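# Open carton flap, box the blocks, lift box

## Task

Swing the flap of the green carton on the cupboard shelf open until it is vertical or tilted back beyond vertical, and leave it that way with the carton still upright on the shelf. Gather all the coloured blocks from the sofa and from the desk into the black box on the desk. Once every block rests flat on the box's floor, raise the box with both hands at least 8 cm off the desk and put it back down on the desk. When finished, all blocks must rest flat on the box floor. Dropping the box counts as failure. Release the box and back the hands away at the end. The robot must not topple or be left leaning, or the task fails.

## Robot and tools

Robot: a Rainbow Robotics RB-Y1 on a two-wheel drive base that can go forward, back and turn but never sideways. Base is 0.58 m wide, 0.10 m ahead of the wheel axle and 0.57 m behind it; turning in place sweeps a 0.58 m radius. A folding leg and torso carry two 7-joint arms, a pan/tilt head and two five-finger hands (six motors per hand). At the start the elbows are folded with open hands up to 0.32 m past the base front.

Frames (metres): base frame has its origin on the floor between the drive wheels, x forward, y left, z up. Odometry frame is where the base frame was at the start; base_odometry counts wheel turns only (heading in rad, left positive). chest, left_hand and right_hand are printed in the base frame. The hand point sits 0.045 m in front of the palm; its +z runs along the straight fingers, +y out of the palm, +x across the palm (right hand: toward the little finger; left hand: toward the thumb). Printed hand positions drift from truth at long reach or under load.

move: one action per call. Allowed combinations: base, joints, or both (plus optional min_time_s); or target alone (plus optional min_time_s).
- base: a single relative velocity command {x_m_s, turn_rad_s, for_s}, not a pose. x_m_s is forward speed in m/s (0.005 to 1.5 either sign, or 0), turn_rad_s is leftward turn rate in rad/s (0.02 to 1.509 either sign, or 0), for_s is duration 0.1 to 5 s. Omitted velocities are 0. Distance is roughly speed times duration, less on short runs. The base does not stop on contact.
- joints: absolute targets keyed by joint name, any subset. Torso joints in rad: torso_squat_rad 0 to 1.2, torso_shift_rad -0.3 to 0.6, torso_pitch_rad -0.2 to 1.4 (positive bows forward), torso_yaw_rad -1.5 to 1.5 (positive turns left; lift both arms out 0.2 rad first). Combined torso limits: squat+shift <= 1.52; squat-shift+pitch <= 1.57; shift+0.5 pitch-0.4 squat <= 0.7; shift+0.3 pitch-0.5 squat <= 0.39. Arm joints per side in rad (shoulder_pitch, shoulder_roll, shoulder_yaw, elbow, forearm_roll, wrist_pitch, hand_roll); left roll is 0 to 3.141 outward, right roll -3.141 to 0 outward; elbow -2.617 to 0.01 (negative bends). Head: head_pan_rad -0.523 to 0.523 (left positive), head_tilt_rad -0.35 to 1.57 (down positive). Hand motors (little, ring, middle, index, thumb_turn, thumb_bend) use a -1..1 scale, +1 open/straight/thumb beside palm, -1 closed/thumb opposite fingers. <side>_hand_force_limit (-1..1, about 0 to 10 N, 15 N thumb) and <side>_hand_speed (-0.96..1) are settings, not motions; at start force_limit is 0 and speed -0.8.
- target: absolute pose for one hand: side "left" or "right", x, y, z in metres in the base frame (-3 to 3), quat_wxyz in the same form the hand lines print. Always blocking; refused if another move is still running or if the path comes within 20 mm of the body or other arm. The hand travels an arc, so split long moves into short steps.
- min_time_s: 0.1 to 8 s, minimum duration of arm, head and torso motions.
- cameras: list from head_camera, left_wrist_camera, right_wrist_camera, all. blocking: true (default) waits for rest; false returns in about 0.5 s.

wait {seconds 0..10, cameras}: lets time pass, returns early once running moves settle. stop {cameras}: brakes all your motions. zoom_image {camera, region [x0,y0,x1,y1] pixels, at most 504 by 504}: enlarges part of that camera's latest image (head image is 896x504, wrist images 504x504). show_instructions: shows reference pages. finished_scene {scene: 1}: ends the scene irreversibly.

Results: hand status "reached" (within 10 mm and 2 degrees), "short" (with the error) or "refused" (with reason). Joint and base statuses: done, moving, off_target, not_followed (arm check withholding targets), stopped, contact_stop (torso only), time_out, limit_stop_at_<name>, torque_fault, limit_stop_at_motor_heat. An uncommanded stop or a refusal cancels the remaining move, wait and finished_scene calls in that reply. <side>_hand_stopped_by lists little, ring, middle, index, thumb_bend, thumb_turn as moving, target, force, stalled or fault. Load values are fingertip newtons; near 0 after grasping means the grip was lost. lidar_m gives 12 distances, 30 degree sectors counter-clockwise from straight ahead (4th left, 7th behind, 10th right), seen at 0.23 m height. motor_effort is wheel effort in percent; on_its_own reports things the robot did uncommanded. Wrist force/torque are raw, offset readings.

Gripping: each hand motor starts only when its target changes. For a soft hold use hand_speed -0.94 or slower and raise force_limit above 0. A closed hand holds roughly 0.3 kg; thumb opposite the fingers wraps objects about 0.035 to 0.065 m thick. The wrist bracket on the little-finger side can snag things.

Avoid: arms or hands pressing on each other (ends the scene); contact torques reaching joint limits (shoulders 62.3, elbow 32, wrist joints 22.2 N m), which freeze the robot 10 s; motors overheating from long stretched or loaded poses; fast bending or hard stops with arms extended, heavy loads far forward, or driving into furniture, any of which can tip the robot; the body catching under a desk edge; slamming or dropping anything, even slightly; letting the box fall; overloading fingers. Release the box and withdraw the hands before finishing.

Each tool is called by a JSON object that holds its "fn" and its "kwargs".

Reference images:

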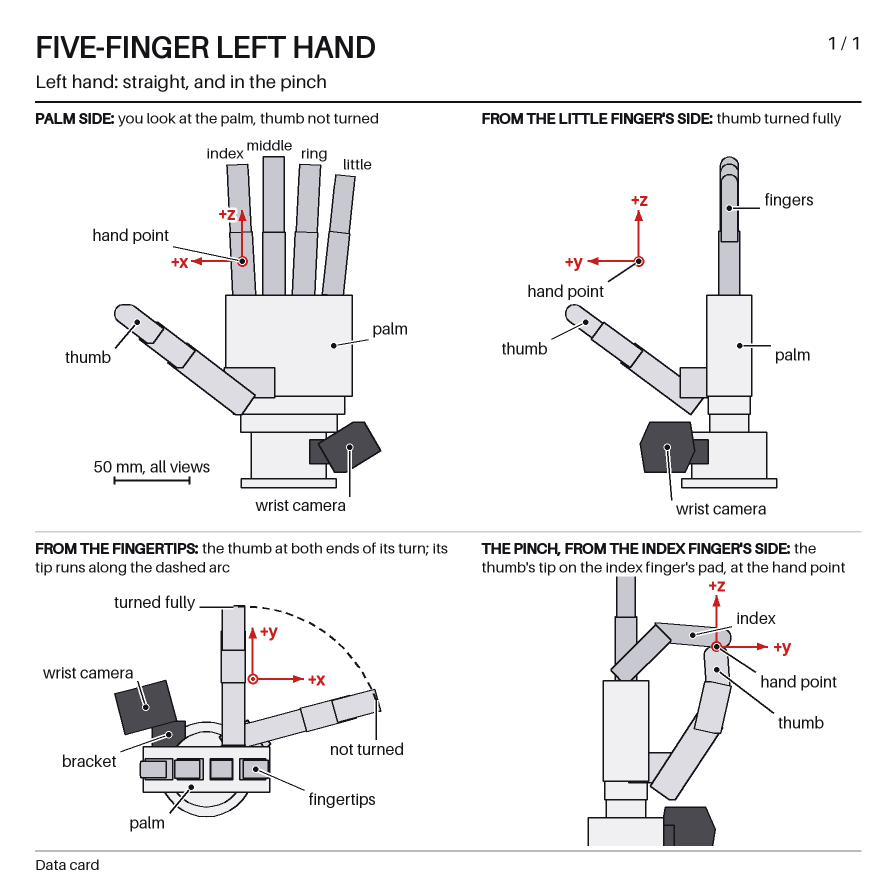

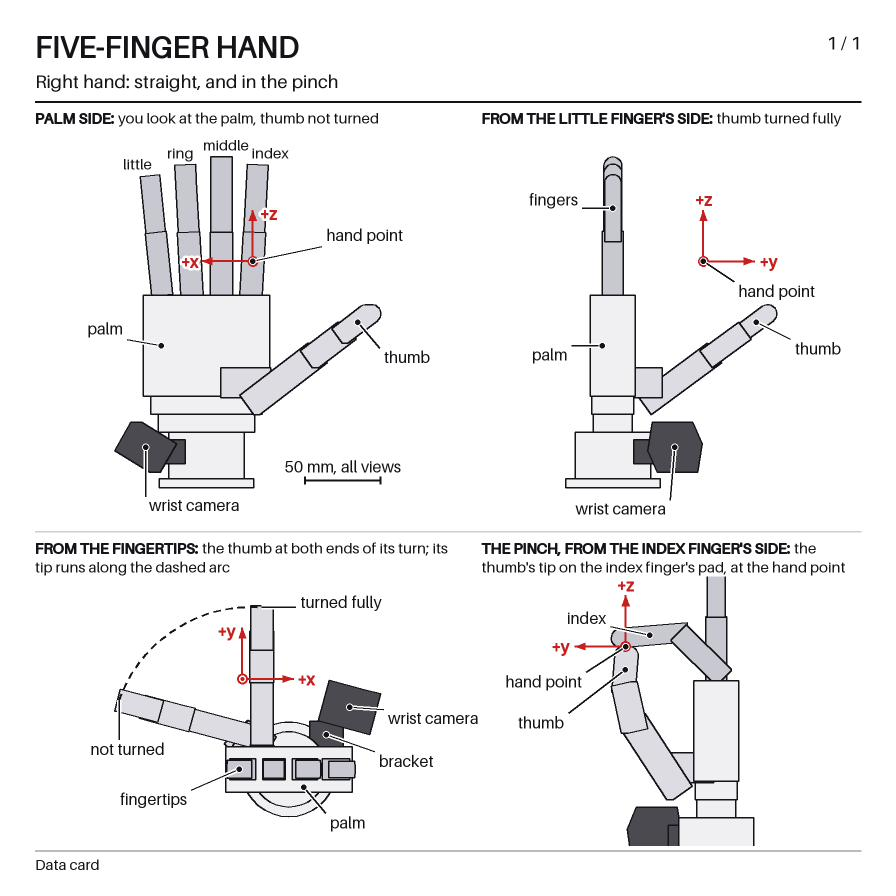

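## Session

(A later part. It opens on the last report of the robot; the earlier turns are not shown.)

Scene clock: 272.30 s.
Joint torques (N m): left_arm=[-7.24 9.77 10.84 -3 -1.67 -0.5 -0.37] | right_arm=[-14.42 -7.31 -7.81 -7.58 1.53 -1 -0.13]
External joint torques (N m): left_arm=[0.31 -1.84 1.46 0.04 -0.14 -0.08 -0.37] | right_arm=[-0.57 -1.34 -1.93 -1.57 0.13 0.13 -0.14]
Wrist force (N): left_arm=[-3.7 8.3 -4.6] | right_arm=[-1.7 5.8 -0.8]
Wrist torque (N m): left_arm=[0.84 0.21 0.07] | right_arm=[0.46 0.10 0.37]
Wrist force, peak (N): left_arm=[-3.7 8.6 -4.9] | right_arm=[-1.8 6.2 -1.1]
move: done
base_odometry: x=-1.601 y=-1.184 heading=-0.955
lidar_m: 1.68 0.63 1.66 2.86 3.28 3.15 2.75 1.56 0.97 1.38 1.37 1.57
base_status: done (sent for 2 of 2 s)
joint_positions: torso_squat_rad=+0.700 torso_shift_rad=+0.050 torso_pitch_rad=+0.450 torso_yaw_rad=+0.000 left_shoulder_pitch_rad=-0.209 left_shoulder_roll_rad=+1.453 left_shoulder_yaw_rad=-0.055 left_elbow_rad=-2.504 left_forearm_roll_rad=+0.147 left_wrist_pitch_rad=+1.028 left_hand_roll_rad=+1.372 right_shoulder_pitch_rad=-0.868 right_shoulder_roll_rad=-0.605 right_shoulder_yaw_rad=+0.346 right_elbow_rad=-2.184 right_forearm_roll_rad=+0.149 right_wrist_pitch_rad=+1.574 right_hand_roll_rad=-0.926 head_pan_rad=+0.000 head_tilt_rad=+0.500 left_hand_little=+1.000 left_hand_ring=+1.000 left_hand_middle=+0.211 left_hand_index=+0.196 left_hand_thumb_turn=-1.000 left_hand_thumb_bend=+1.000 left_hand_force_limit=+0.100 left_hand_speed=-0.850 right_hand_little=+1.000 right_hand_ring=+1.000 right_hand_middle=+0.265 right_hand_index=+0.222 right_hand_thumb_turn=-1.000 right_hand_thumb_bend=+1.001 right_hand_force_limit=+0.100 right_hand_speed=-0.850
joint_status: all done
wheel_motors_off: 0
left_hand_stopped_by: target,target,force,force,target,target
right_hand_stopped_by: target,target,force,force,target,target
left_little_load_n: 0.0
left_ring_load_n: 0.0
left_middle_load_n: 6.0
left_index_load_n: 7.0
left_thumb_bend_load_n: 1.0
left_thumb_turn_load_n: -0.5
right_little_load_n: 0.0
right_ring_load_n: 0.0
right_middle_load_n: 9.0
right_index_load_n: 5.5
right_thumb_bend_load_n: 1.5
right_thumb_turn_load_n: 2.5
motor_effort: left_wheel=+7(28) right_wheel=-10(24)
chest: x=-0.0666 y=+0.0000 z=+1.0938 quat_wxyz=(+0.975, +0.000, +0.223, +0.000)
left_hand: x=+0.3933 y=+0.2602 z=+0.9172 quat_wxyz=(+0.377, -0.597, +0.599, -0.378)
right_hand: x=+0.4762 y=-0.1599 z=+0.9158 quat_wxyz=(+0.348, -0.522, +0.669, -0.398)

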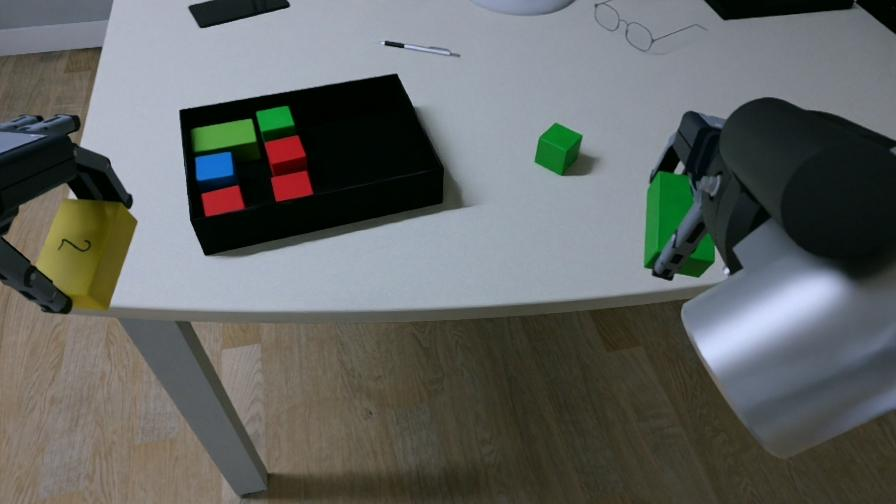

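{"fn": "move", "kwargs": {"base": {"x_m_s":0.12,"for_s":2.0}}}

{"fn": "move", "kwargs": {"base": {"turn_rad_s":0.2,"for_s":1.4}, "joints": {"head_tilt_rad":0.6}, "cameras": ["head_camera"]}}

Scene clock: 276.77 s.
Joint torques (N m): left_arm=[-7.22 9.85 10.7 -2.91 -1.59 -0.49 -0.27] | right_arm=[-14.25 -7.2 -7.8 -7.68 1.45 -1.1 -0.15]
External joint torques (N m): left_arm=[0.33 -1.76 1.32 0.13 -0.05 -0.07 -0.26] | right_arm=[-0.4 -1.22 -1.92 -1.67 0.05 0.03 -0.15]
Wrist force (N): left_arm=[-3.7 8.3 -4.7] | right_arm=[-1.7 5.9 -0.8]
Wrist torque (N m): left_arm=[0.85 0.22 0.06] | right_arm=[0.45 0.10 0.36]
Wrist force, peak (N): left_arm=[-3.7 8.5 -5.0] | right_arm=[-1.8 6.3 -0.9]
move: done
base_odometry: x=-1.463 y=-1.379 heading=-0.954
lidar_m: 1.42 0.96 0.45 2.84 3.36 3.41 2.98 1.75 1.07 1.31 1.24 1.49
base_status: done (sent for 2 of 2 s)
joint_positions: torso_squat_rad=+0.700 torso_shift_rad=+0.050 torso_pitch_rad=+0.450 torso_yaw_rad=+0.000 left_shoulder_pitch_rad=-0.209 left_shoulder_roll_rad=+1.453 left_shoulder_yaw_rad=-0.055 left_elbow_rad=-2.504 left_forearm_roll_rad=+0.147 left_wrist_pitch_rad=+1.028 left_hand_roll_rad=+1.372 right_shoulder_pitch_rad=-0.868 right_shoulder_roll_rad=-0.605 right_shoulder_yaw_rad=+0.346 right_elbow_rad=-2.184 right_forearm_roll_rad=+0.149 right_wrist_pitch_rad=+1.574 right_hand_roll_rad=-0.926 head_pan_rad=+0.000 head_tilt_rad=+0.500 left_hand_little=+1.000 left_hand_ring=+1.000 left_hand_middle=+0.211 left_hand_index=+0.196 left_hand_thumb_turn=-1.000 left_hand_thumb_bend=+1.000 left_hand_force_limit=+0.100 left_hand_speed=-0.850 right_hand_little=+1.000 right_hand_ring=+1.000 right_hand_middle=+0.265 right_hand_index=+0.222 right_hand_thumb_turn=-1.000 right_hand_thumb_bend=+1.001 right_hand_force_limit=+0.100 right_hand_speed=-0.850
joint_status: not commanded
wheel_motors_off: 0
left_hand_stopped_by: target,target,force,force,target,target
right_hand_stopped_by: target,target,force,force,target,target
left_little_load_n: 0.0
left_ring_load_n: 0.0
left_middle_load_n: 6.0
left_index_load_n: 7.0
left_thumb_bend_load_n: 1.0
left_thumb_turn_load_n: -0.5
right_little_load_n: 0.0
right_ring_load_n: 0.0
right_middle_load_n: 9.0
right_index_load_n: 5.5
right_thumb_bend_load_n: 2.0
right_thumb_turn_load_n: 2.0
motor_effort: left_wheel=+8(25) right_wheel=-10(22)
chest: x=-0.0666 y=+0.0000 z=+1.0938 quat_wxyz=(+0.975, +0.000, +0.223, +0.000)
left_hand: x=+0.3933 y=+0.2602 z=+0.9172 quat_wxyz=(+0.377, -0.597, +0.599, -0.378)
right_hand: x=+0.4762 y=-0.1599 z=+0.9158 quat_wxyz=(+0.348, -0.522, +0.669, -0.398)
pictures: none

Scene clock: 278.87 s.
Joint torques (N m): left_arm=[-7.09 9.81 11 -2.94 -1.63 -0.47 -0.3] | right_arm=[-14.44 -7.04 -7.78 -7.65 1.49 -1.03 -0.11]
External joint torques (N m): left_arm=[0.46 -1.8 1.61 0.1 -0.1 -0.05 -0.29] | right_arm=[-0.59 -1.07 -1.91 -1.64 0.09 0.1 -0.11]
Wrist force (N): left_arm=[-3.8 8.3 -4.6] | right_arm=[-1.8 5.8 -0.6]
Wrist torque (N m): left_arm=[0.86 0.24 0.07] | right_arm=[0.45 0.14 0.36]
Wrist force, peak (N): left_arm=[-3.9 8.4 -4.7] | right_arm=[-2.1 5.9 -0.8]
move: done
base_odometry: x=-1.463 y=-1.379 heading=-0.674
lidar_m: 1.00 0.43 1.52 3.34 3.48 2.99 2.98 1.08 1.36 1.29 1.24 1.44
base_status: done (sent for 1.4 of 1.4 s)
joint_positions: torso_squat_rad=+0.700 torso_shift_rad=+0.050 torso_pitch_rad=+0.450 torso_yaw_rad=+0.000 left_shoulder_pitch_rad=-0.209 left_shoulder_roll_rad=+1.453 left_shoulder_yaw_rad=-0.055 left_elbow_rad=-2.504 left_forearm_roll_rad=+0.147 left_wrist_pitch_rad=+1.028 left_hand_roll_rad=+1.372 right_shoulder_pitch_rad=-0.868 right_shoulder_roll_rad=-0.605 right_shoulder_yaw_rad=+0.346 right_elbow_rad=-2.184 right_forearm_roll_rad=+0.149 right_wrist_pitch_rad=+1.574 right_hand_roll_rad=-0.926 head_pan_rad=+0.000 head_tilt_rad=+0.600 left_hand_little=+1.000 left_hand_ring=+1.000 left_hand_middle=+0.211 left_hand_index=+0.196 left_hand_thumb_turn=-1.000 left_hand_thumb_bend=+1.000 left_hand_force_limit=+0.100 left_hand_speed=-0.850 right_hand_little=+1.000 right_hand_ring=+1.000 right_hand_middle=+0.265 right_hand_index=+0.222 right_hand_thumb_turn=-1.000 right_hand_thumb_bend=+1.001 right_hand_force_limit=+0.100 right_hand_speed=-0.850
joint_status: all done
wheel_motors_off: 0
left_hand_stopped_by: target,target,force,force,target,target
right_hand_stopped_by: target,target,force,force,target,target
left_little_load_n: 0.0
left_ring_load_n: 0.0
left_middle_load_n: 5.5
left_index_load_n: 6.5
left_thumb_bend_load_n: 1.0
left_thumb_turn_load_n: -1.0
right_little_load_n: 0.0
right_ring_load_n: 0.0
right_middle_load_n: 9.0
right_index_load_n: 5.5
right_thumb_bend_load_n: 2.0
right_thumb_turn_load_n: 2.5
motor_effort: left_wheel=+0(24) right_wheel=+1(27)
chest: x=-0.0666 y=+0.0000 z=+1.0938 quat_wxyz=(+0.975, +0.000, +0.223, +0.000)
left_hand: x=+0.3933 y=+0.2602 z=+0.9172 quat_wxyz=(+0.377, -0.597, +0.599, -0.378)
right_hand: x=+0.4762 y=-0.1599 z=+0.9158 quat_wxyz=(+0.348, -0.522, +0.669, -0.398)

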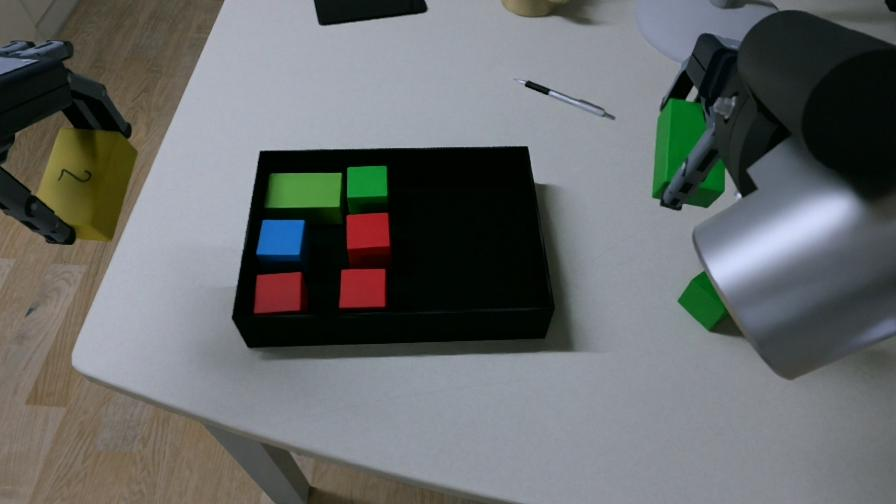

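{"fn": "zoom_image", "kwargs": {"camera": "head_camera", "region": [225, 140, 565, 355]}}

Scaled by 1.482 from the camera's image (finer frame: 1280x720).

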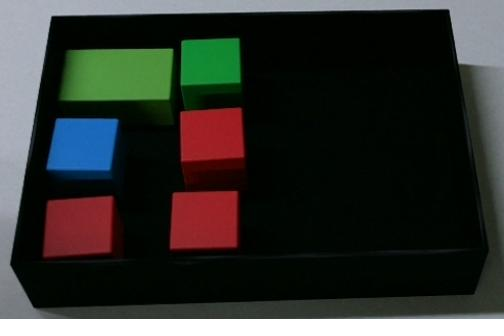

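{"fn": "move", "kwargs": {"joints": {"right_hand_ring":-1,"right_hand_little":-1,"left_hand_ring":-1,"left_hand_little":-1}}}

{"fn": "move", "kwargs": {"target": {"side":"right","x":0.50,"y":0.035,"z":0.87,"quat_wxyz":[0.3091,-0.6476,0.6284,-0.2999]}, "min_time_s": 3, "cameras": ["head_camera","right_wrist_camera"]}}

Scene clock: 291.07 s.
Joint torques (N m): left_arm=[-7.44 9.85 10.65 -3.1 -1.58 -0.48 -0.34] | right_arm=[-14.31 -6.88 -7.99 -7.68 1.4 -1.08 -0.2]
External joint torques (N m): left_arm=[0.09 -1.76 1.28 -0.06 -0.06 -0.06 -0.33] | right_arm=[-0.47 -0.91 -2.12 -1.67 0 0.05 -0.2]
Wrist force (N): left_arm=[-3.7 8.3 -4.6] | right_arm=[-1.7 5.7 -0.7]
Wrist torque (N m): left_arm=[0.86 0.21 0.07] | right_arm=[0.44 0.09 0.36]
Wrist force, peak (N): left_arm=[-3.8 8.4 -4.6] | right_arm=[-2.1 6.1 -0.7]
move: off_target
base_odometry: x=-1.463 y=-1.379 heading=-0.674
lidar_m: 0.98 0.44 1.53 3.31 3.49 2.99 3.00 1.07 1.35 1.29 1.25 1.44
base_status: not commanded
joint_positions: torso_squat_rad=+0.700 torso_shift_rad=+0.050 torso_pitch_rad=+0.450 torso_yaw_rad=+0.000 left_shoulder_pitch_rad=-0.209 left_shoulder_roll_rad=+1.453 left_shoulder_yaw_rad=-0.055 left_elbow_rad=-2.504 left_forearm_roll_rad=+0.147 left_wrist_pitch_rad=+1.028 left_hand_roll_rad=+1.372 right_shoulder_pitch_rad=-0.868 right_shoulder_roll_rad=-0.605 right_shoulder_yaw_rad=+0.346 right_elbow_rad=-2.184 right_forearm_roll_rad=+0.149 right_wrist_pitch_rad=+1.574 right_hand_roll_rad=-0.926 head_pan_rad=+0.000 head_tilt_rad=+0.600 left_hand_little=-1.000 left_hand_ring=-1.000 left_hand_middle=+0.211 left_hand_index=+0.196 left_hand_thumb_turn=-1.000 left_hand_thumb_bend=+1.000 left_hand_force_limit=+0.100 left_hand_speed=-0.850 right_hand_little=-1.000 right_hand_ring=+0.210 right_hand_middle=+0.265 right_hand_index=+0.222 right_hand_thumb_turn=-1.000 right_hand_thumb_bend=+1.001 right_hand_force_limit=+0.100 right_hand_speed=-0.850
joint_status: right_hand_ring off_target (ended at +0.210, target -1.000); the others done
wheel_motors_off: 0
left_hand_stopped_by: target,target,force,force,target,target
right_hand_stopped_by: target,force,force,force,target,target
left_little_load_n: 0.0
left_ring_load_n: 0.0
left_middle_load_n: 6.0
left_index_load_n: 6.5
left_thumb_bend_load_n: 1.0
left_thumb_turn_load_n: -0.5
right_little_load_n: 0.0
right_ring_load_n: 5.0
right_middle_load_n: 8.0
right_index_load_n: 3.5
right_thumb_bend_load_n: 2.0
right_thumb_turn_load_n: 4.5
motor_effort: left_wheel=+0(1) right_wheel=+1(1)
chest: x=-0.0666 y=+0.0000 z=+1.0938 quat_wxyz=(+0.975, +0.000, +0.223, +0.000)
left_hand: x=+0.3933 y=+0.2602 z=+0.9172 quat_wxyz=(+0.377, -0.597, +0.599, -0.378)
right_hand: x=+0.4762 y=-0.1599 z=+0.9158 quat_wxyz=(+0.348, -0.522, +0.669, -0.398)
pictures: none

Scene clock: 294.40 s.
Joint torques (N m): left_arm=[-7.66 9.96 10.85 -2.76 -1.52 -0.41 -0.42] | right_arm=[-20.96 -0.8 -4.38 -7.63 1.18 -1.21 -0.15]
External joint torques (N m): left_arm=[-0.12 -1.66 1.48 0.28 0 0 -0.41] | right_arm=[-1.58 1.17 0.7 -0.65 -0.05 -0.2 -0.16]
Wrist force (N): left_arm=[-3.7 8.3 -4.6] | right_arm=[-2.3 5.0 0.7]
Wrist torque (N m): left_arm=[0.86 0.21 0.08] | right_arm=[0.35 0.11 0.29]
Wrist force, peak (N): left_arm=[-3.8 8.4 -4.7] | right_arm=[-1.7 6.1 -0.6]
move: done
base_odometry: x=-1.463 y=-1.379 heading=-0.674
lidar_m: 1.01 0.44 1.52 3.34 3.48 2.99 2.99 1.08 1.37 1.29 1.24 1.44
base_status: not commanded
joint_positions: torso_squat_rad=+0.700 torso_shift_rad=+0.050 torso_pitch_rad=+0.450 torso_yaw_rad=+0.000 left_shoulder_pitch_rad=-0.209 left_shoulder_roll_rad=+1.453 left_shoulder_yaw_rad=-0.055 left_elbow_rad=-2.504 left_forearm_roll_rad=+0.147 left_wrist_pitch_rad=+1.028 left_hand_roll_rad=+1.372 right_shoulder_pitch_rad=-1.291 right_shoulder_roll_rad=-0.246 right_shoulder_yaw_rad=+0.528 right_elbow_rad=-1.551 right_forearm_roll_rad=+0.038 right_wrist_pitch_rad=+1.491 right_hand_roll_rad=-0.845 head_pan_rad=+0.000 head_tilt_rad=+0.600 left_hand_little=-1.000 left_hand_ring=-1.000 left_hand_middle=+0.211 left_hand_index=+0.196 left_hand_thumb_turn=-1.000 left_hand_thumb_bend=+1.000 left_hand_force_limit=+0.100 left_hand_speed=-0.850 right_hand_little=-1.000 right_hand_ring=+0.210 right_hand_middle=+0.265 right_hand_index=+0.222 right_hand_thumb_turn=-1.000 right_hand_thumb_bend=+1.001 right_hand_force_limit=+0.100 right_hand_speed=-0.850
joint_status: all done
wheel_motors_off: 0
left_hand_stopped_by: target,target,force,force,target,target
right_hand_stopped_by: target,force,force,force,target,target
left_little_load_n: 0.0
left_ring_load_n: 0.0
left_middle_load_n: 6.0
left_index_load_n: 6.5
left_thumb_bend_load_n: 1.0
left_thumb_turn_load_n: -1.0
right_little_load_n: 0.0
right_ring_load_n: 4.5
right_middle_load_n: 8.0
right_index_load_n: 3.5
right_thumb_bend_load_n: 2.0
right_thumb_turn_load_n: 4.5
motor_effort: left_wheel=-1(1) right_wheel=+2(2)
chest: x=-0.0666 y=+0.0000 z=+1.0938 quat_wxyz=(+0.975, +0.000, +0.223, +0.000)
left_hand: x=+0.3933 y=+0.2602 z=+0.9172 quat_wxyz=(+0.377, -0.597, +0.599, -0.378)
right_hand: x=+0.4996 y=+0.0345 z=+0.8698 quat_wxyz=(+0.309, -0.648, +0.629, -0.300)
right_hand_status: reached (checked arc that bows 26 mm and turns the hand up to 19 deg, planned for 3.0 s): 1 mm and 0.0 deg off.

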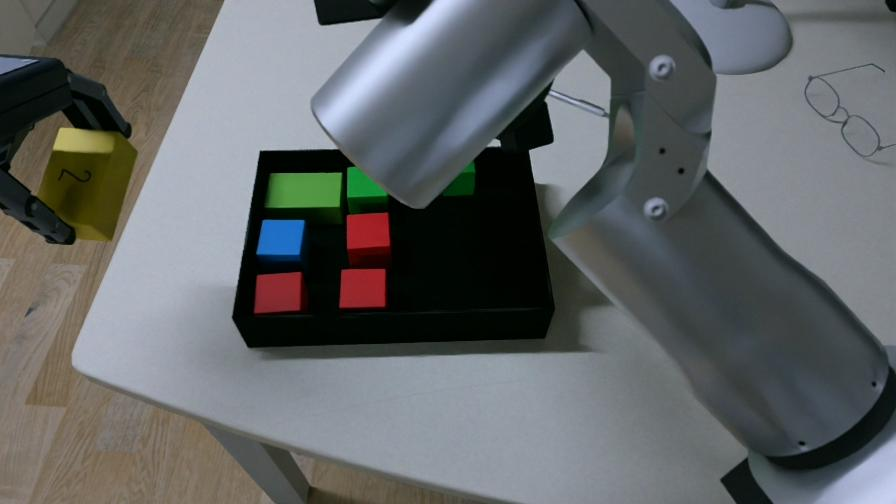

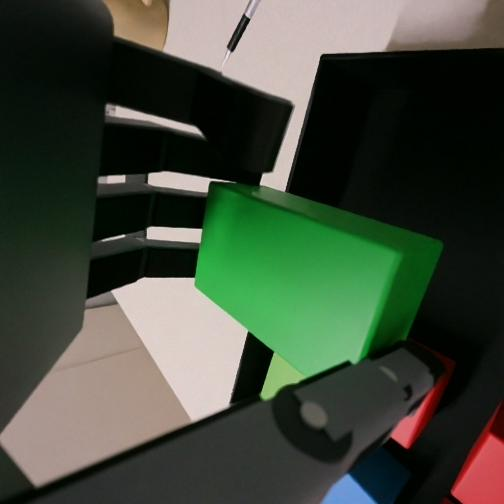

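{"fn": "move", "kwargs": {"target": {"side":"right","x":0.50,"y":0.045,"z":0.825,"quat_wxyz":[0.3091,-0.6476,0.6284,-0.2999]}, "min_time_s": 1.5, "cameras": ["right_wrist_camera"]}}

Scene clock: 297.60 s.
Joint torques (N m): left_arm=[-7.65 9.88 10.99 -2.9 -1.64 -0.45 -0.32] | right_arm=[-18.44 0.56 -3.92 -8.04 1.41 -1.14 -0.45]
External joint torques (N m): left_arm=[-0.12 -1.73 1.62 0.14 -0.12 -0.04 -0.32] | right_arm=[0.66 1.77 0.94 -0.67 0.14 -0.2 -0.46]
Wrist force (N): left_arm=[-3.7 8.3 -4.6] | right_arm=[-2.5 4.9 0.6]
Wrist torque (N m): left_arm=[0.88 0.22 0.07] | right_arm=[0.35 0.11 0.11]
Wrist force, peak (N): left_arm=[-3.9 8.4 -4.7] | right_arm=[-2.5 5.2 0.6]
move: done
base_odometry: x=-1.463 y=-1.379 heading=-0.674
lidar_m: 1.00 0.44 1.53 3.35 3.48 3.02 2.98 1.08 1.36 1.28 1.25 1.44
base_status: not commanded
joint_positions: torso_squat_rad=+0.700 torso_shift_rad=+0.050 torso_pitch_rad=+0.450 torso_yaw_rad=+0.000 left_shoulder_pitch_rad=-0.209 left_shoulder_roll_rad=+1.453 left_shoulder_yaw_rad=-0.055 left_elbow_rad=-2.504 left_forearm_roll_rad=+0.147 left_wrist_pitch_rad=+1.028 left_hand_roll_rad=+1.372 right_shoulder_pitch_rad=-1.242 right_shoulder_roll_rad=-0.216 right_shoulder_yaw_rad=+0.583 right_elbow_rad=-1.456 right_forearm_roll_rad=+0.094 right_wrist_pitch_rad=+1.375 right_hand_roll_rad=-0.906 head_pan_rad=+0.000 head_tilt_rad=+0.600 left_hand_little=-1.000 left_hand_ring=-1.000 left_hand_middle=+0.211 left_hand_index=+0.196 left_hand_thumb_turn=-1.000 left_hand_thumb_bend=+1.000 left_hand_force_limit=+0.100 left_hand_speed=-0.850 right_hand_little=-1.000 right_hand_ring=+0.210 right_hand_middle=+0.265 right_hand_index=+0.222 right_hand_thumb_turn=-1.000 right_hand_thumb_bend=+1.001 right_hand_force_limit=+0.100 right_hand_speed=-0.850
joint_status: all done
wheel_motors_off: 0
left_hand_stopped_by: target,target,force,force,target,target
right_hand_stopped_by: target,force,force,force,target,target
left_little_load_n: 0.0
left_ring_load_n: 0.0
left_middle_load_n: 6.0
left_index_load_n: 6.5
left_thumb_bend_load_n: 0.5
left_thumb_turn_load_n: -0.5
right_little_load_n: 0.0
right_ring_load_n: 5.0
right_middle_load_n: 8.0
right_index_load_n: 4.0
right_thumb_bend_load_n: 2.0
right_thumb_turn_load_n: 4.0
motor_effort: left_wheel=+0(1) right_wheel=+2(2)
chest: x=-0.0666 y=+0.0000 z=+1.0938 quat_wxyz=(+0.975, +0.000, +0.223, +0.000)
left_hand: x=+0.3933 y=+0.2602 z=+0.9172 quat_wxyz=(+0.377, -0.597, +0.599, -0.378)
right_hand: x=+0.4994 y=+0.0444 z=+0.8253 quat_wxyz=(+0.309, -0.648, +0.628, -0.300)
right_hand_status: reached (checked arc that bows 2 mm and turns the hand up to 0 deg, planned for 1.5 s): 1 mm and 0.0 deg off.

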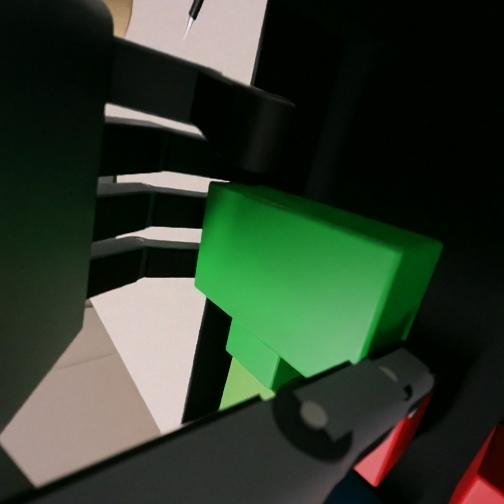

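{"fn": "zoom_image", "kwargs": {"camera": "right_wrist_camera", "region": [160, 300, 504, 504]}}

Scaled by 1.465 from the camera's image (finer frame: 720x720).

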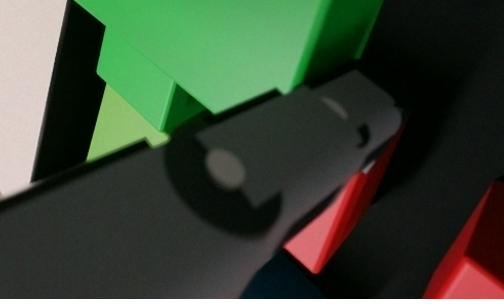

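{"fn": "move", "kwargs": {"target": {"side":"right","x":0.500,"y":0.057,"z":0.825,"quat_wxyz":[0.2968,-0.6219,0.6538,-0.312]}, "min_time_s": 1.5, "cameras": ["right_wrist_camera"]}}

Scene clock: 305.50 s.
Joint torques (N m): left_arm=[-7.33 9.81 10.42 -2.94 -1.59 -0.49 -0.31] | right_arm=[-21.06 1.02 -3.35 -8.21 1.52 -0.45 -0.53]
External joint torques (N m): left_arm=[0.21 -1.81 1.06 0.1 -0.07 -0.08 -0.31] | right_arm=[-1.74 1.65 1.05 -0.81 0.17 0.38 -0.54]
Wrist force (N): left_arm=[-3.8 8.3 -4.6] | right_arm=[-1.9 5.1 0.6]
Wrist torque (N m): left_arm=[0.85 0.23 0.07] | right_arm=[0.37 0.05 0.15]
Wrist force, peak (N): left_arm=[-3.8 8.5 -4.6] | right_arm=[-2.5 5.4 0.5]
move: done
base_odometry: x=-1.463 y=-1.379 heading=-0.674
lidar_m: 1.00 0.44 1.52 3.34 3.48 3.01 2.99 1.09 1.36 1.30 1.25 1.42
base_status: not commanded
joint_positions: torso_squat_rad=+0.700 torso_shift_rad=+0.050 torso_pitch_rad=+0.450 torso_yaw_rad=+0.000 left_shoulder_pitch_rad=-0.209 left_shoulder_roll_rad=+1.453 left_shoulder_yaw_rad=-0.055 left_elbow_rad=-2.504 left_forearm_roll_rad=+0.147 left_wrist_pitch_rad=+1.028 left_hand_roll_rad=+1.372 right_shoulder_pitch_rad=-1.288 right_shoulder_roll_rad=-0.146 right_shoulder_yaw_rad=+0.597 right_elbow_rad=-1.368 right_forearm_roll_rad=+0.164 right_wrist_pitch_rad=+1.418 right_hand_roll_rad=-0.991 head_pan_rad=+0.000 head_tilt_rad=+0.600 left_hand_little=-1.000 left_hand_ring=-1.000 left_hand_middle=+0.211 left_hand_index=+0.196 left_hand_thumb_turn=-1.000 left_hand_thumb_bend=+1.000 left_hand_force_limit=+0.100 left_hand_speed=-0.850 right_hand_little=-1.000 right_hand_ring=+0.210 right_hand_middle=+0.265 right_hand_index=+0.222 right_hand_thumb_turn=-1.000 right_hand_thumb_bend=+1.001 right_hand_force_limit=+0.100 right_hand_speed=-0.850
joint_status: all done
wheel_motors_off: 0
left_hand_stopped_by: target,target,force,force,target,target
right_hand_stopped_by: target,force,force,force,target,target
left_little_load_n: 0.0
left_ring_load_n: 0.0
left_middle_load_n: 5.5
left_index_load_n: 6.5
left_thumb_bend_load_n: 1.0
left_thumb_turn_load_n: -0.5
right_little_load_n: 0.0
right_ring_load_n: 5.0
right_middle_load_n: 8.0
right_index_load_n: 3.5
right_thumb_bend_load_n: 2.0
right_thumb_turn_load_n: 4.5
motor_effort: left_wheel=+0(0) right_wheel=+2(2)
chest: x=-0.0666 y=+0.0000 z=+1.0938 quat_wxyz=(+0.975, +0.000, +0.223, +0.000)
left_hand: x=+0.3933 y=+0.2602 z=+0.9172 quat_wxyz=(+0.377, -0.597, +0.599, -0.378)
right_hand: x=+0.4999 y=+0.0566 z=+0.8247 quat_wxyz=(+0.297, -0.622, +0.654, -0.312)
right_hand_status: reached (checked arc that bows 3 mm and turns the hand up to 5 deg, planned for 1.5 s): 0 mm and 0.0 deg off.

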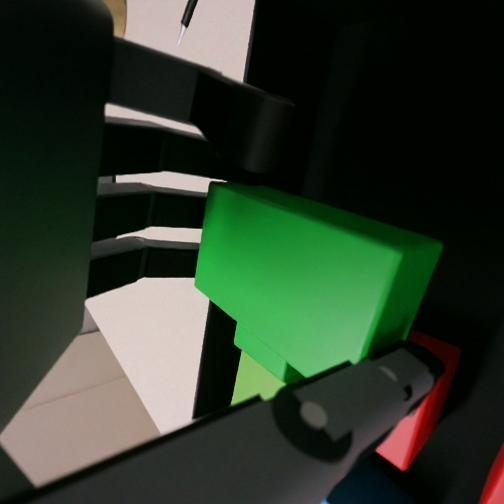

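{"fn": "move", "kwargs": {"cameras": ["right_wrist_camera","head_camera"]}}

Scene clock: 307.73 s.
Joint torques (N m): left_arm=[-7.11 9.88 10.49 -2.95 -1.76 -0.38 -0.3] | right_arm=[-20.9 0.81 -3.25 -7.95 1.55 -0.55 -0.47]
External joint torques (N m): left_arm=[0.43 -1.73 1.12 0.09 -0.24 0.03 -0.3] | right_arm=[-1.58 1.44 1.16 -0.55 0.21 0.28 -0.48]
Wrist force (N): left_arm=[-3.7 8.2 -4.5] | right_arm=[-1.9 5.2 0.5]
Wrist torque (N m): left_arm=[0.83 0.23 0.07] | right_arm=[0.41 0.03 0.15]
Wrist force, peak (N): left_arm=[-3.9 8.4 -4.6] | right_arm=[-2.3 5.3 0.6]
base_odometry: x=-1.463 y=-1.379 heading=-0.674
lidar_m: 0.99 0.44 1.51 3.33 3.46 3.00 2.99 1.09 1.36 1.29 1.24 1.44
base_status: not commanded
joint_positions: torso_squat_rad=+0.700 torso_shift_rad=+0.050 torso_pitch_rad=+0.450 torso_yaw_rad=+0.000 left_shoulder_pitch_rad=-0.209 left_shoulder_roll_rad=+1.453 left_shoulder_yaw_rad=-0.055 left_elbow_rad=-2.504 left_forearm_roll_rad=+0.147 left_wrist_pitch_rad=+1.028 left_hand_roll_rad=+1.372 right_shoulder_pitch_rad=-1.288 right_shoulder_roll_rad=-0.146 right_shoulder_yaw_rad=+0.597 right_elbow_rad=-1.368 right_forearm_roll_rad=+0.164 right_wrist_pitch_rad=+1.418 right_hand_roll_rad=-0.991 head_pan_rad=+0.000 head_tilt_rad=+0.600 left_hand_little=-1.000 left_hand_ring=-1.000 left_hand_middle=+0.211 left_hand_index=+0.196 left_hand_thumb_turn=-1.000 left_hand_thumb_bend=+1.000 left_hand_force_limit=+0.100 left_hand_speed=-0.850 right_hand_little=-1.000 right_hand_ring=+0.210 right_hand_middle=+0.265 right_hand_index=+0.222 right_hand_thumb_turn=-1.000 right_hand_thumb_bend=+1.001 right_hand_force_limit=+0.100 right_hand_speed=-0.850
joint_status: all done
wheel_motors_off: 0
left_hand_stopped_by: target,target,force,force,target,target
right_hand_stopped_by: target,force,force,force,target,target
left_little_load_n: 0.0
left_ring_load_n: 0.0
left_middle_load_n: 6.0
left_index_load_n: 6.5
left_thumb_bend_load_n: 0.5
left_thumb_turn_load_n: -0.5
right_little_load_n: 0.0
right_ring_load_n: 5.0
right_middle_load_n: 8.0
right_index_load_n: 3.5
right_thumb_bend_load_n: 2.5
right_thumb_turn_load_n: 4.0
motor_effort: left_wheel=+0(0) right_wheel=+2(2)
chest: x=-0.0666 y=+0.0000 z=+1.0938 quat_wxyz=(+0.975, +0.000, +0.223, +0.000) (m; base frame)
left_hand: x=+0.3933 y=+0.2602 z=+0.9172 quat_wxyz=(+0.377, -0.597, +0.599, -0.378) (m; base frame)
right_hand: x=+0.4999 y=+0.0566 z=+0.8247 quat_wxyz=(+0.297, -0.622, +0.654, -0.312) (m; base frame)
right_hand_status: reached (checked arc that bows 3 mm and turns the hand up to 5 deg, planned for 1.5 s): 0 mm and 0.0 deg off.
pictures: head_camera, right_wrist_camera

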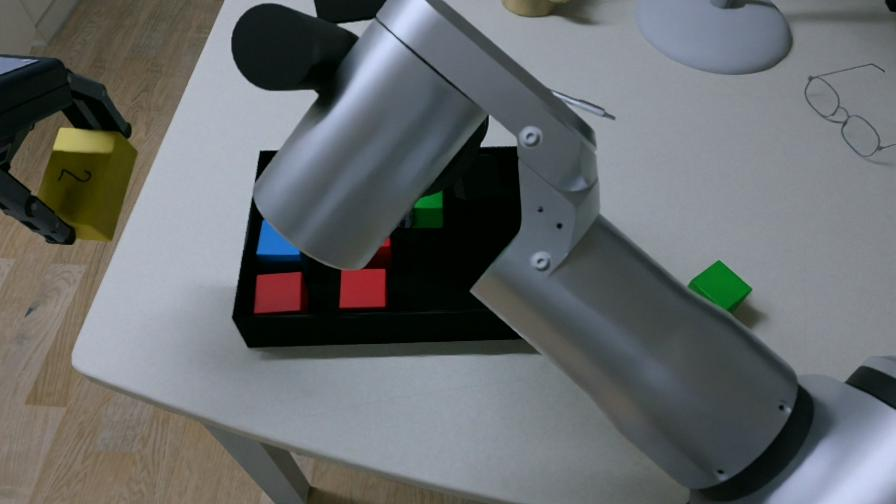

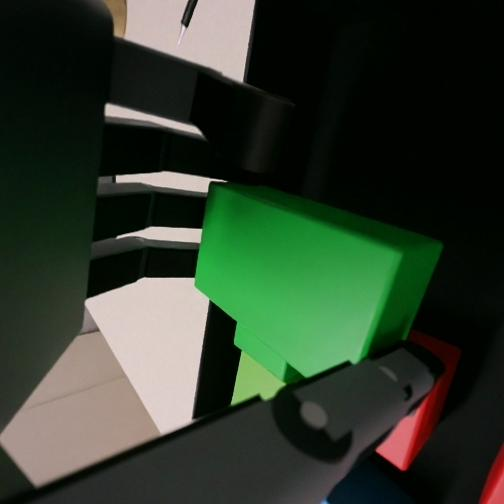

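{"fn": "move", "kwargs": {"target": {"side":"right","x":0.4995,"y":0.0535,"z":0.812,"quat_wxyz":[0.2968,-0.622,0.654,-0.312]}, "min_time_s": 1.5, "cameras": ["right_wrist_camera"]}}

{"fn": "move", "kwargs": {"target": {"side":"right","x":0.4995,"y":0.0535,"z":0.802,"quat_wxyz":[0.2968,-0.622,0.654,-0.312]}, "min_time_s": 1.5, "cameras": ["right_wrist_camera"]}}

Scene clock: 311.67 s.
Joint torques (N m): left_arm=[-7.24 9.94 10.48 -2.83 -1.58 -0.51 -0.46] | right_arm=[-17.95 -2.06 -3.24 -8.07 1.54 -0.97 -0.54]
External joint torques (N m): left_arm=[0.3 -1.67 1.11 0.21 -0.06 -0.09 -0.45] | right_arm=[1.18 -1.56 1.14 -0.61 0.19 -0.15 -0.54]
Wrist force (N): left_arm=[-3.7 8.3 -4.6] | right_arm=[-1.9 4.9 0.5]
Wrist torque (N m): left_arm=[0.85 0.23 0.07] | right_arm=[0.34 0.03 0.13]
Wrist force, peak (N): left_arm=[-3.8 8.4 -4.8] | right_arm=[-2.2 5.4 0.5]
move: done
base_odometry: x=-1.463 y=-1.379 heading=-0.674
lidar_m: 0.98 0.45 1.53 3.33 3.47 3.00 2.99 1.08 1.36 1.29 1.24 1.43
base_status: not commanded
joint_positions: torso_squat_rad=+0.700 torso_shift_rad=+0.050 torso_pitch_rad=+0.450 torso_yaw_rad=+0.000 left_shoulder_pitch_rad=-0.209 left_shoulder_roll_rad=+1.453 left_shoulder_yaw_rad=-0.055 left_elbow_rad=-2.504 left_forearm_roll_rad=+0.147 left_wrist_pitch_rad=+1.028 left_hand_roll_rad=+1.372 right_shoulder_pitch_rad=-1.263 right_shoulder_roll_rad=-0.151 right_shoulder_yaw_rad=+0.608 right_elbow_rad=-1.362 right_forearm_roll_rad=+0.174 right_wrist_pitch_rad=+1.391 right_hand_roll_rad=-1.004 head_pan_rad=+0.000 head_tilt_rad=+0.600 left_hand_little=-1.000 left_hand_ring=-1.000 left_hand_middle=+0.211 left_hand_index=+0.196 left_hand_thumb_turn=-1.000 left_hand_thumb_bend=+1.000 left_hand_force_limit=+0.100 left_hand_speed=-0.850 right_hand_little=-1.000 right_hand_ring=+0.210 right_hand_middle=+0.265 right_hand_index=+0.222 right_hand_thumb_turn=-1.000 right_hand_thumb_bend=+1.001 right_hand_force_limit=+0.100 right_hand_speed=-0.850
joint_status: all done
wheel_motors_off: 0
left_hand_stopped_by: target,target,force,force,target,target
right_hand_stopped_by: target,force,force,force,target,target
left_little_load_n: 0.0
left_ring_load_n: 0.0
left_middle_load_n: 6.0
left_index_load_n: 6.5
left_thumb_bend_load_n: 0.5
left_thumb_turn_load_n: -0.5
right_little_load_n: 0.0
right_ring_load_n: 4.5
right_middle_load_n: 8.0
right_index_load_n: 3.5
right_thumb_bend_load_n: 2.5
right_thumb_turn_load_n: 4.5
motor_effort: left_wheel=+0(1) right_wheel=+2(2)
chest: x=-0.0666 y=+0.0000 z=+1.0938 quat_wxyz=(+0.975, +0.000, +0.223, +0.000)
left_hand: x=+0.3933 y=+0.2602 z=+0.9172 quat_wxyz=(+0.377, -0.597, +0.599, -0.378)
right_hand: x=+0.4988 y=+0.0535 z=+0.8123 quat_wxyz=(+0.297, -0.622, +0.654, -0.312)
right_hand_status: reached (checked arc that bows 0 mm and turns the hand up to 0 deg, planned for 1.5 s): 1 mm and 0.1 deg off.

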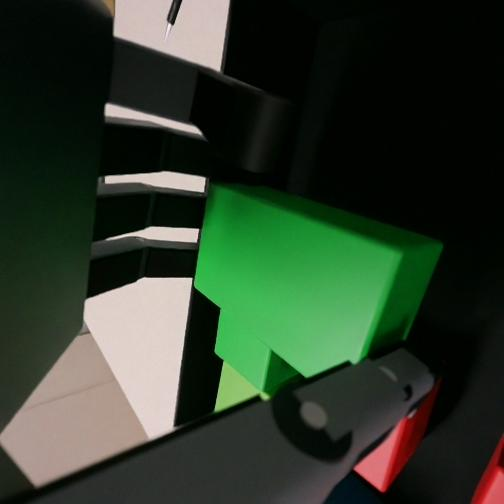

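Scene clock: 313.50 s.
Joint torques (N m): left_arm=[-7.38 9.66 10.63 -2.86 -1.52 -0.49 -0.36] | right_arm=[-17.93 1.39 -3.25 -8.08 1.55 -1.06 -0.47]
External joint torques (N m): left_arm=[0.15 -1.95 1.26 0.18 0 -0.07 -0.35] | right_arm=[1.13 1.79 1.08 -0.57 0.2 -0.26 -0.48]
Wrist force (N): left_arm=[-3.9 8.3 -4.4] | right_arm=[-2.0 5.0 0.5]
Wrist torque (N m): left_arm=[0.84 0.27 0.05] | right_arm=[0.34 0.04 0.17]
Wrist force, peak (N): left_arm=[-3.9 8.4 -4.6] | right_arm=[-2.2 5.2 1.0]
move: done
base_odometry: x=-1.463 y=-1.379 heading=-0.674
lidar_m: 0.99 0.43 1.53 3.34 3.47 3.01 2.99 1.08 1.36 1.29 1.25 1.43
base_status: not commanded
joint_positions: torso_squat_rad=+0.700 torso_shift_rad=+0.050 torso_pitch_rad=+0.450 torso_yaw_rad=+0.000 left_shoulder_pitch_rad=-0.209 left_shoulder_roll_rad=+1.453 left_shoulder_yaw_rad=-0.055 left_elbow_rad=-2.504 left_forearm_roll_rad=+0.147 left_wrist_pitch_rad=+1.028 left_hand_roll_rad=+1.372 right_shoulder_pitch_rad=-1.251 right_shoulder_roll_rad=-0.149 right_shoulder_yaw_rad=+0.617 right_elbow_rad=-1.341 right_forearm_roll_rad=+0.184 right_wrist_pitch_rad=+1.363 right_hand_roll_rad=-1.018 head_pan_rad=+0.000 head_tilt_rad=+0.600 left_hand_little=-1.000 left_hand_ring=-1.000 left_hand_middle=+0.211 left_hand_index=+0.196 left_hand_thumb_turn=-1.000 left_hand_thumb_bend=+1.000 left_hand_force_limit=+0.100 left_hand_speed=-0.850 right_hand_little=-1.000 right_hand_ring=+0.210 right_hand_middle=+0.265 right_hand_index=+0.222 right_hand_thumb_turn=-1.000 right_hand_thumb_bend=+1.001 right_hand_force_limit=+0.100 right_hand_speed=-0.850
joint_status: all done
wheel_motors_off: 0
left_hand_stopped_by: target,target,force,force,target,target
right_hand_stopped_by: target,force,force,force,target,target
left_little_load_n: 0.5
left_ring_load_n: 0.0
left_middle_load_n: 6.0
left_index_load_n: 6.5
left_thumb_bend_load_n: 0.5
left_thumb_turn_load_n: -0.5
right_little_load_n: 0.0
right_ring_load_n: 5.0
right_middle_load_n: 8.0
right_index_load_n: 4.0
right_thumb_bend_load_n: 2.0
right_thumb_turn_load_n: 4.5
motor_effort: left_wheel=+0(1) right_wheel=+2(2)
chest: x=-0.0666 y=+0.0000 z=+1.0938 quat_wxyz=(+0.975, +0.000, +0.223, +0.000)
left_hand: x=+0.3933 y=+0.2602 z=+0.9172 quat_wxyz=(+0.377, -0.597, +0.599, -0.378)
right_hand: x=+0.4991 y=+0.0530 z=+0.8023 quat_wxyz=(+0.297, -0.622, +0.654, -0.312)
right_hand_status: reached (checked arc that bows 0 mm and turns the hand up to 0 deg, planned for 1.5 s): 1 mm and 0.0 deg off.

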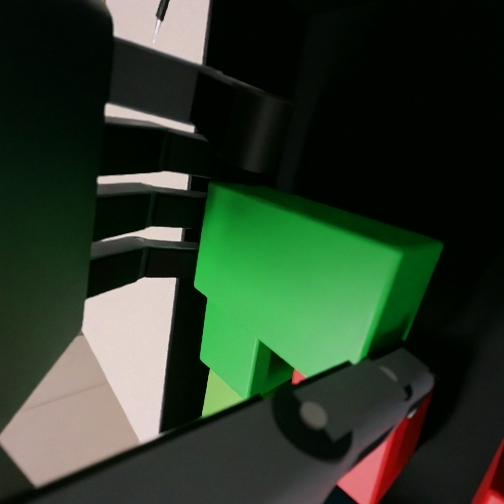

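{"fn": "move", "kwargs": {"target": {"side":"right","x":0.4995,"y":0.0525,"z":0.793,"quat_wxyz":[0.2968,-0.622,0.654,-0.312]}, "min_time_s": 1.5, "cameras": ["right_wrist_camera"]}}

{"fn": "zoom_image", "kwargs": {"camera": "right_wrist_camera", "region": [170, 250, 450, 504]}}

Scene clock: 316.67 s.
Joint torques (N m): left_arm=[-7.39 9.7 10.85 -2.94 -1.61 -0.42 -0.36] | right_arm=[-17.77 1.27 -3.26 -8.14 1.63 -0.97 -0.46]
External joint torques (N m): left_arm=[0.15 -1.91 1.48 0.1 -0.09 0 -0.35] | right_arm=[1.22 1.59 1.03 -0.59 0.27 -0.18 -0.47]
Wrist force (N): left_arm=[-3.7 8.3 -4.5] | right_arm=[-2.1 5.1 0.4]
Wrist torque (N m): left_arm=[0.85 0.22 0.08] | right_arm=[0.38 0.06 0.14]
Wrist force, peak (N): left_arm=[-3.8 8.4 -4.8] | right_arm=[-2.2 5.4 0.5]
move: done
base_odometry: x=-1.463 y=-1.379 heading=-0.674
lidar_m: 1.00 0.45 1.53 3.35 3.48 3.00 3.00 1.08 1.36 1.29 1.24 1.45
base_status: not commanded
joint_positions: torso_squat_rad=+0.700 torso_shift_rad=+0.050 torso_pitch_rad=+0.450 torso_yaw_rad=+0.000 left_shoulder_pitch_rad=-0.209 left_shoulder_roll_rad=+1.453 left_shoulder_yaw_rad=-0.055 left_elbow_rad=-2.504 left_forearm_roll_rad=+0.147 left_wrist_pitch_rad=+1.028 left_hand_roll_rad=+1.372 right_shoulder_pitch_rad=-1.240 right_shoulder_roll_rad=-0.148 right_shoulder_yaw_rad=+0.625 right_elbow_rad=-1.323 right_forearm_roll_rad=+0.193 right_wrist_pitch_rad=+1.339 right_hand_roll_rad=-1.030 head_pan_rad=+0.000 head_tilt_rad=+0.600 left_hand_little=-1.000 left_hand_ring=-1.000 left_hand_middle=+0.211 left_hand_index=+0.196 left_hand_thumb_turn=-1.000 left_hand_thumb_bend=+1.000 left_hand_force_limit=+0.100 left_hand_speed=-0.850 right_hand_little=-1.000 right_hand_ring=+0.210 right_hand_middle=+0.265 right_hand_index=+0.222 right_hand_thumb_turn=-1.000 right_hand_thumb_bend=+1.001 right_hand_force_limit=+0.100 right_hand_speed=-0.850
joint_status: all done
wheel_motors_off: 0
left_hand_stopped_by: target,target,force,force,target,target
right_hand_stopped_by: target,force,force,force,target,target
left_little_load_n: 0.0
left_ring_load_n: 0.0
left_middle_load_n: 6.0
left_index_load_n: 6.5
left_thumb_bend_load_n: 0.5
left_thumb_turn_load_n: -0.5
right_little_load_n: 0.0
right_ring_load_n: 5.0
right_middle_load_n: 8.0
right_index_load_n: 3.5
right_thumb_bend_load_n: 2.0
right_thumb_turn_load_n: 4.5
motor_effort: left_wheel=+0(1) right_wheel=+1(2)
chest: x=-0.0666 y=+0.0000 z=+1.0938 quat_wxyz=(+0.975, +0.000, +0.223, +0.000)
left_hand: x=+0.3933 y=+0.2602 z=+0.9172 quat_wxyz=(+0.377, -0.597, +0.599, -0.378)
right_hand: x=+0.4992 y=+0.0520 z=+0.7933 quat_wxyz=(+0.297, -0.622, +0.654, -0.312)
right_hand_status: reached (checked arc that bows 0 mm and turns the hand up to 0 deg, planned for 1.5 s): 1 mm and 0.0 deg off.

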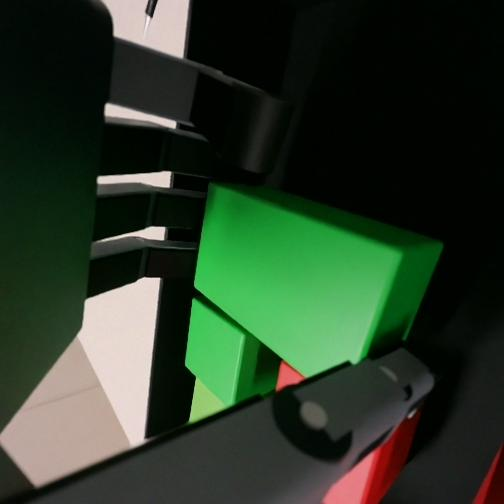

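Scaled by 1.800 from the camera's image (finer frame: 720x720).

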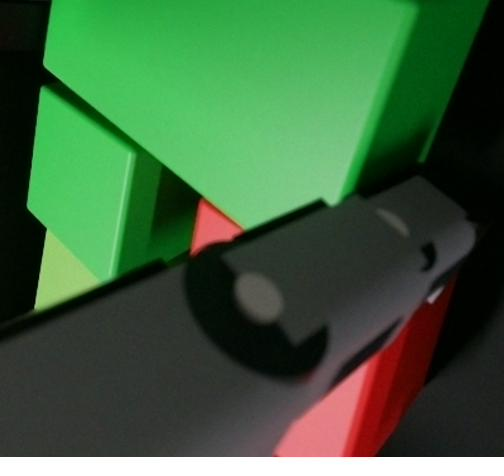

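{"fn": "move", "kwargs": {"target": {"side":"right","x":0.4995,"y":0.0525,"z":0.785,"quat_wxyz":[0.2968,-0.622,0.654,-0.312]}, "min_time_s": 1.2}}

{"fn": "move", "kwargs": {"target": {"side":"right","x":0.4995,"y":0.0525,"z":0.780,"quat_wxyz":[0.2968,-0.622,0.654,-0.312]}, "min_time_s": 1.2, "cameras": ["right_wrist_camera"]}}

Scene clock: 318.67 s.
Joint torques (N m): left_arm=[-7.46 9.88 10.58 -2.9 -1.68 -0.45 -0.26] | right_arm=[-17.96 1.53 -3.02 -8.11 1.48 -0.91 -0.48]
External joint torques (N m): left_arm=[0.08 -1.73 1.21 0.14 -0.16 -0.04 -0.25] | right_arm=[0.98 1.76 1.22 -0.53 0.11 -0.14 -0.49]
Wrist force (N): left_arm=[-3.8 8.4 -4.5] | right_arm=[-2.1 4.9 0.7]
Wrist torque (N m): left_arm=[0.87 0.24 0.07] | right_arm=[0.34 0.07 0.13]
Wrist force, peak (N): left_arm=[-3.8 8.4 -4.6] | right_arm=[-2.1 5.2 0.7]
move: done
base_odometry: x=-1.463 y=-1.379 heading=-0.674
lidar_m: 0.97 0.45 1.52 3.34 3.46 3.01 3.01 1.09 1.36 1.29 1.24 1.42
base_status: not commanded
joint_positions: torso_squat_rad=+0.700 torso_shift_rad=+0.050 torso_pitch_rad=+0.450 torso_yaw_rad=+0.000 left_shoulder_pitch_rad=-0.209 left_shoulder_roll_rad=+1.453 left_shoulder_yaw_rad=-0.055 left_elbow_rad=-2.504 left_forearm_roll_rad=+0.147 left_wrist_pitch_rad=+1.028 left_hand_roll_rad=+1.372 right_shoulder_pitch_rad=-1.232 right_shoulder_roll_rad=-0.145 right_shoulder_yaw_rad=+0.632 right_elbow_rad=-1.303 right_forearm_roll_rad=+0.201 right_wrist_pitch_rad=+1.316 right_hand_roll_rad=-1.042 head_pan_rad=+0.000 head_tilt_rad=+0.600 left_hand_little=-1.000 left_hand_ring=-1.000 left_hand_middle=+0.211 left_hand_index=+0.196 left_hand_thumb_turn=-1.000 left_hand_thumb_bend=+1.000 left_hand_force_limit=+0.100 left_hand_speed=-0.850 right_hand_little=-1.000 right_hand_ring=+0.210 right_hand_middle=+0.265 right_hand_index=+0.222 right_hand_thumb_turn=-1.000 right_hand_thumb_bend=+1.001 right_hand_force_limit=+0.100 right_hand_speed=-0.850
joint_status: all done
wheel_motors_off: 0
left_hand_stopped_by: target,target,force,force,target,target
right_hand_stopped_by: target,force,force,force,target,target
left_little_load_n: 0.0
left_ring_load_n: 0.0
left_middle_load_n: 6.0
left_index_load_n: 6.5
left_thumb_bend_load_n: 0.5
left_thumb_turn_load_n: -0.5
right_little_load_n: 0.0
right_ring_load_n: 4.5
right_middle_load_n: 8.5
right_index_load_n: 3.5
right_thumb_bend_load_n: 2.0
right_thumb_turn_load_n: 4.5
motor_effort: left_wheel=+0(1) right_wheel=+1(2)
chest: x=-0.0666 y=+0.0000 z=+1.0938 quat_wxyz=(+0.975, +0.000, +0.223, +0.000)
left_hand: x=+0.3933 y=+0.2602 z=+0.9172 quat_wxyz=(+0.377, -0.597, +0.599, -0.378)
right_hand: x=+0.4992 y=+0.0520 z=+0.7853 quat_wxyz=(+0.297, -0.622, +0.654, -0.312)
right_hand_status: reached (checked arc that bows 0 mm and turns the hand up to 0 deg, planned for 1.2 s): 1 mm and 0.0 deg off.
pictures: none

Scene clock: 320.20 s.
Joint torques (N m): left_arm=[-7.29 10.25 10.69 -2.97 -1.55 -0.57 -0.44] | right_arm=[-17.7 1.57 -3.16 -8.22 1.55 -0.95 -0.51]
External joint torques (N m): left_arm=[0.25 -1.36 1.32 0.07 -0.03 -0.15 -0.44] | right_arm=[1.21 1.75 1.03 -0.62 0.19 -0.19 -0.51]
Wrist force (N): left_arm=[-3.8 8.3 -4.6] | right_arm=[-2.1 4.7 0.8]
Wrist torque (N m): left_arm=[0.84 0.23 0.07] | right_arm=[0.31 0.07 0.15]
Wrist force, peak (N): left_arm=[-3.7 8.4 -4.6] | right_arm=[-2.3 5.1 0.5]
move: done
base_odometry: x=-1.463 y=-1.379 heading=-0.674
lidar_m: 0.99 0.43 1.52 3.33 3.48 2.99 2.99 1.08 1.34 1.28 1.23 1.43
base_status: not commanded
joint_positions: torso_squat_rad=+0.700 torso_shift_rad=+0.050 torso_pitch_rad=+0.450 torso_yaw_rad=+0.000 left_shoulder_pitch_rad=-0.209 left_shoulder_roll_rad=+1.453 left_shoulder_yaw_rad=-0.055 left_elbow_rad=-2.504 left_forearm_roll_rad=+0.147 left_wrist_pitch_rad=+1.028 left_hand_roll_rad=+1.372 right_shoulder_pitch_rad=-1.228 right_shoulder_roll_rad=-0.142 right_shoulder_yaw_rad=+0.636 right_elbow_rad=-1.288 right_forearm_roll_rad=+0.207 right_wrist_pitch_rad=+1.301 right_hand_roll_rad=-1.050 head_pan_rad=+0.000 head_tilt_rad=+0.600 left_hand_little=-1.000 left_hand_ring=-1.000 left_hand_middle=+0.211 left_hand_index=+0.196 left_hand_thumb_turn=-1.000 left_hand_thumb_bend=+1.000 left_hand_force_limit=+0.100 left_hand_speed=-0.850 right_hand_little=-1.000 right_hand_ring=+0.210 right_hand_middle=+0.265 right_hand_index=+0.222 right_hand_thumb_turn=-1.000 right_hand_thumb_bend=+1.001 right_hand_force_limit=+0.100 right_hand_speed=-0.850
joint_status: all done
wheel_motors_off: 0
left_hand_stopped_by: target,target,force,force,target,target
right_hand_stopped_by: target,force,force,force,target,target
left_little_load_n: 0.0
left_ring_load_n: 0.0
left_middle_load_n: 6.0
left_index_load_n: 6.5
left_thumb_bend_load_n: 0.5
left_thumb_turn_load_n: -0.5
right_little_load_n: 0.0
right_ring_load_n: 5.0
right_middle_load_n: 8.0
right_index_load_n: 3.5
right_thumb_bend_load_n: 2.0
right_thumb_turn_load_n: 4.0
motor_effort: left_wheel=-1(1) right_wheel=+1(2)
chest: x=-0.0666 y=+0.0000 z=+1.0938 quat_wxyz=(+0.975, +0.000, +0.223, +0.000)
left_hand: x=+0.3933 y=+0.2602 z=+0.9172 quat_wxyz=(+0.377, -0.597, +0.599, -0.378)
right_hand: x=+0.4995 y=+0.0521 z=+0.7801 quat_wxyz=(+0.297, -0.622, +0.654, -0.312)
right_hand_status: reached (checked arc that bows 0 mm and turns the hand up to 0 deg, planned for 1.2 s): 0 mm and 0.0 deg off.

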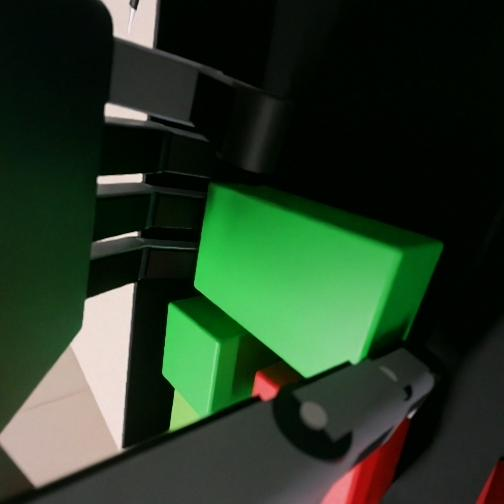

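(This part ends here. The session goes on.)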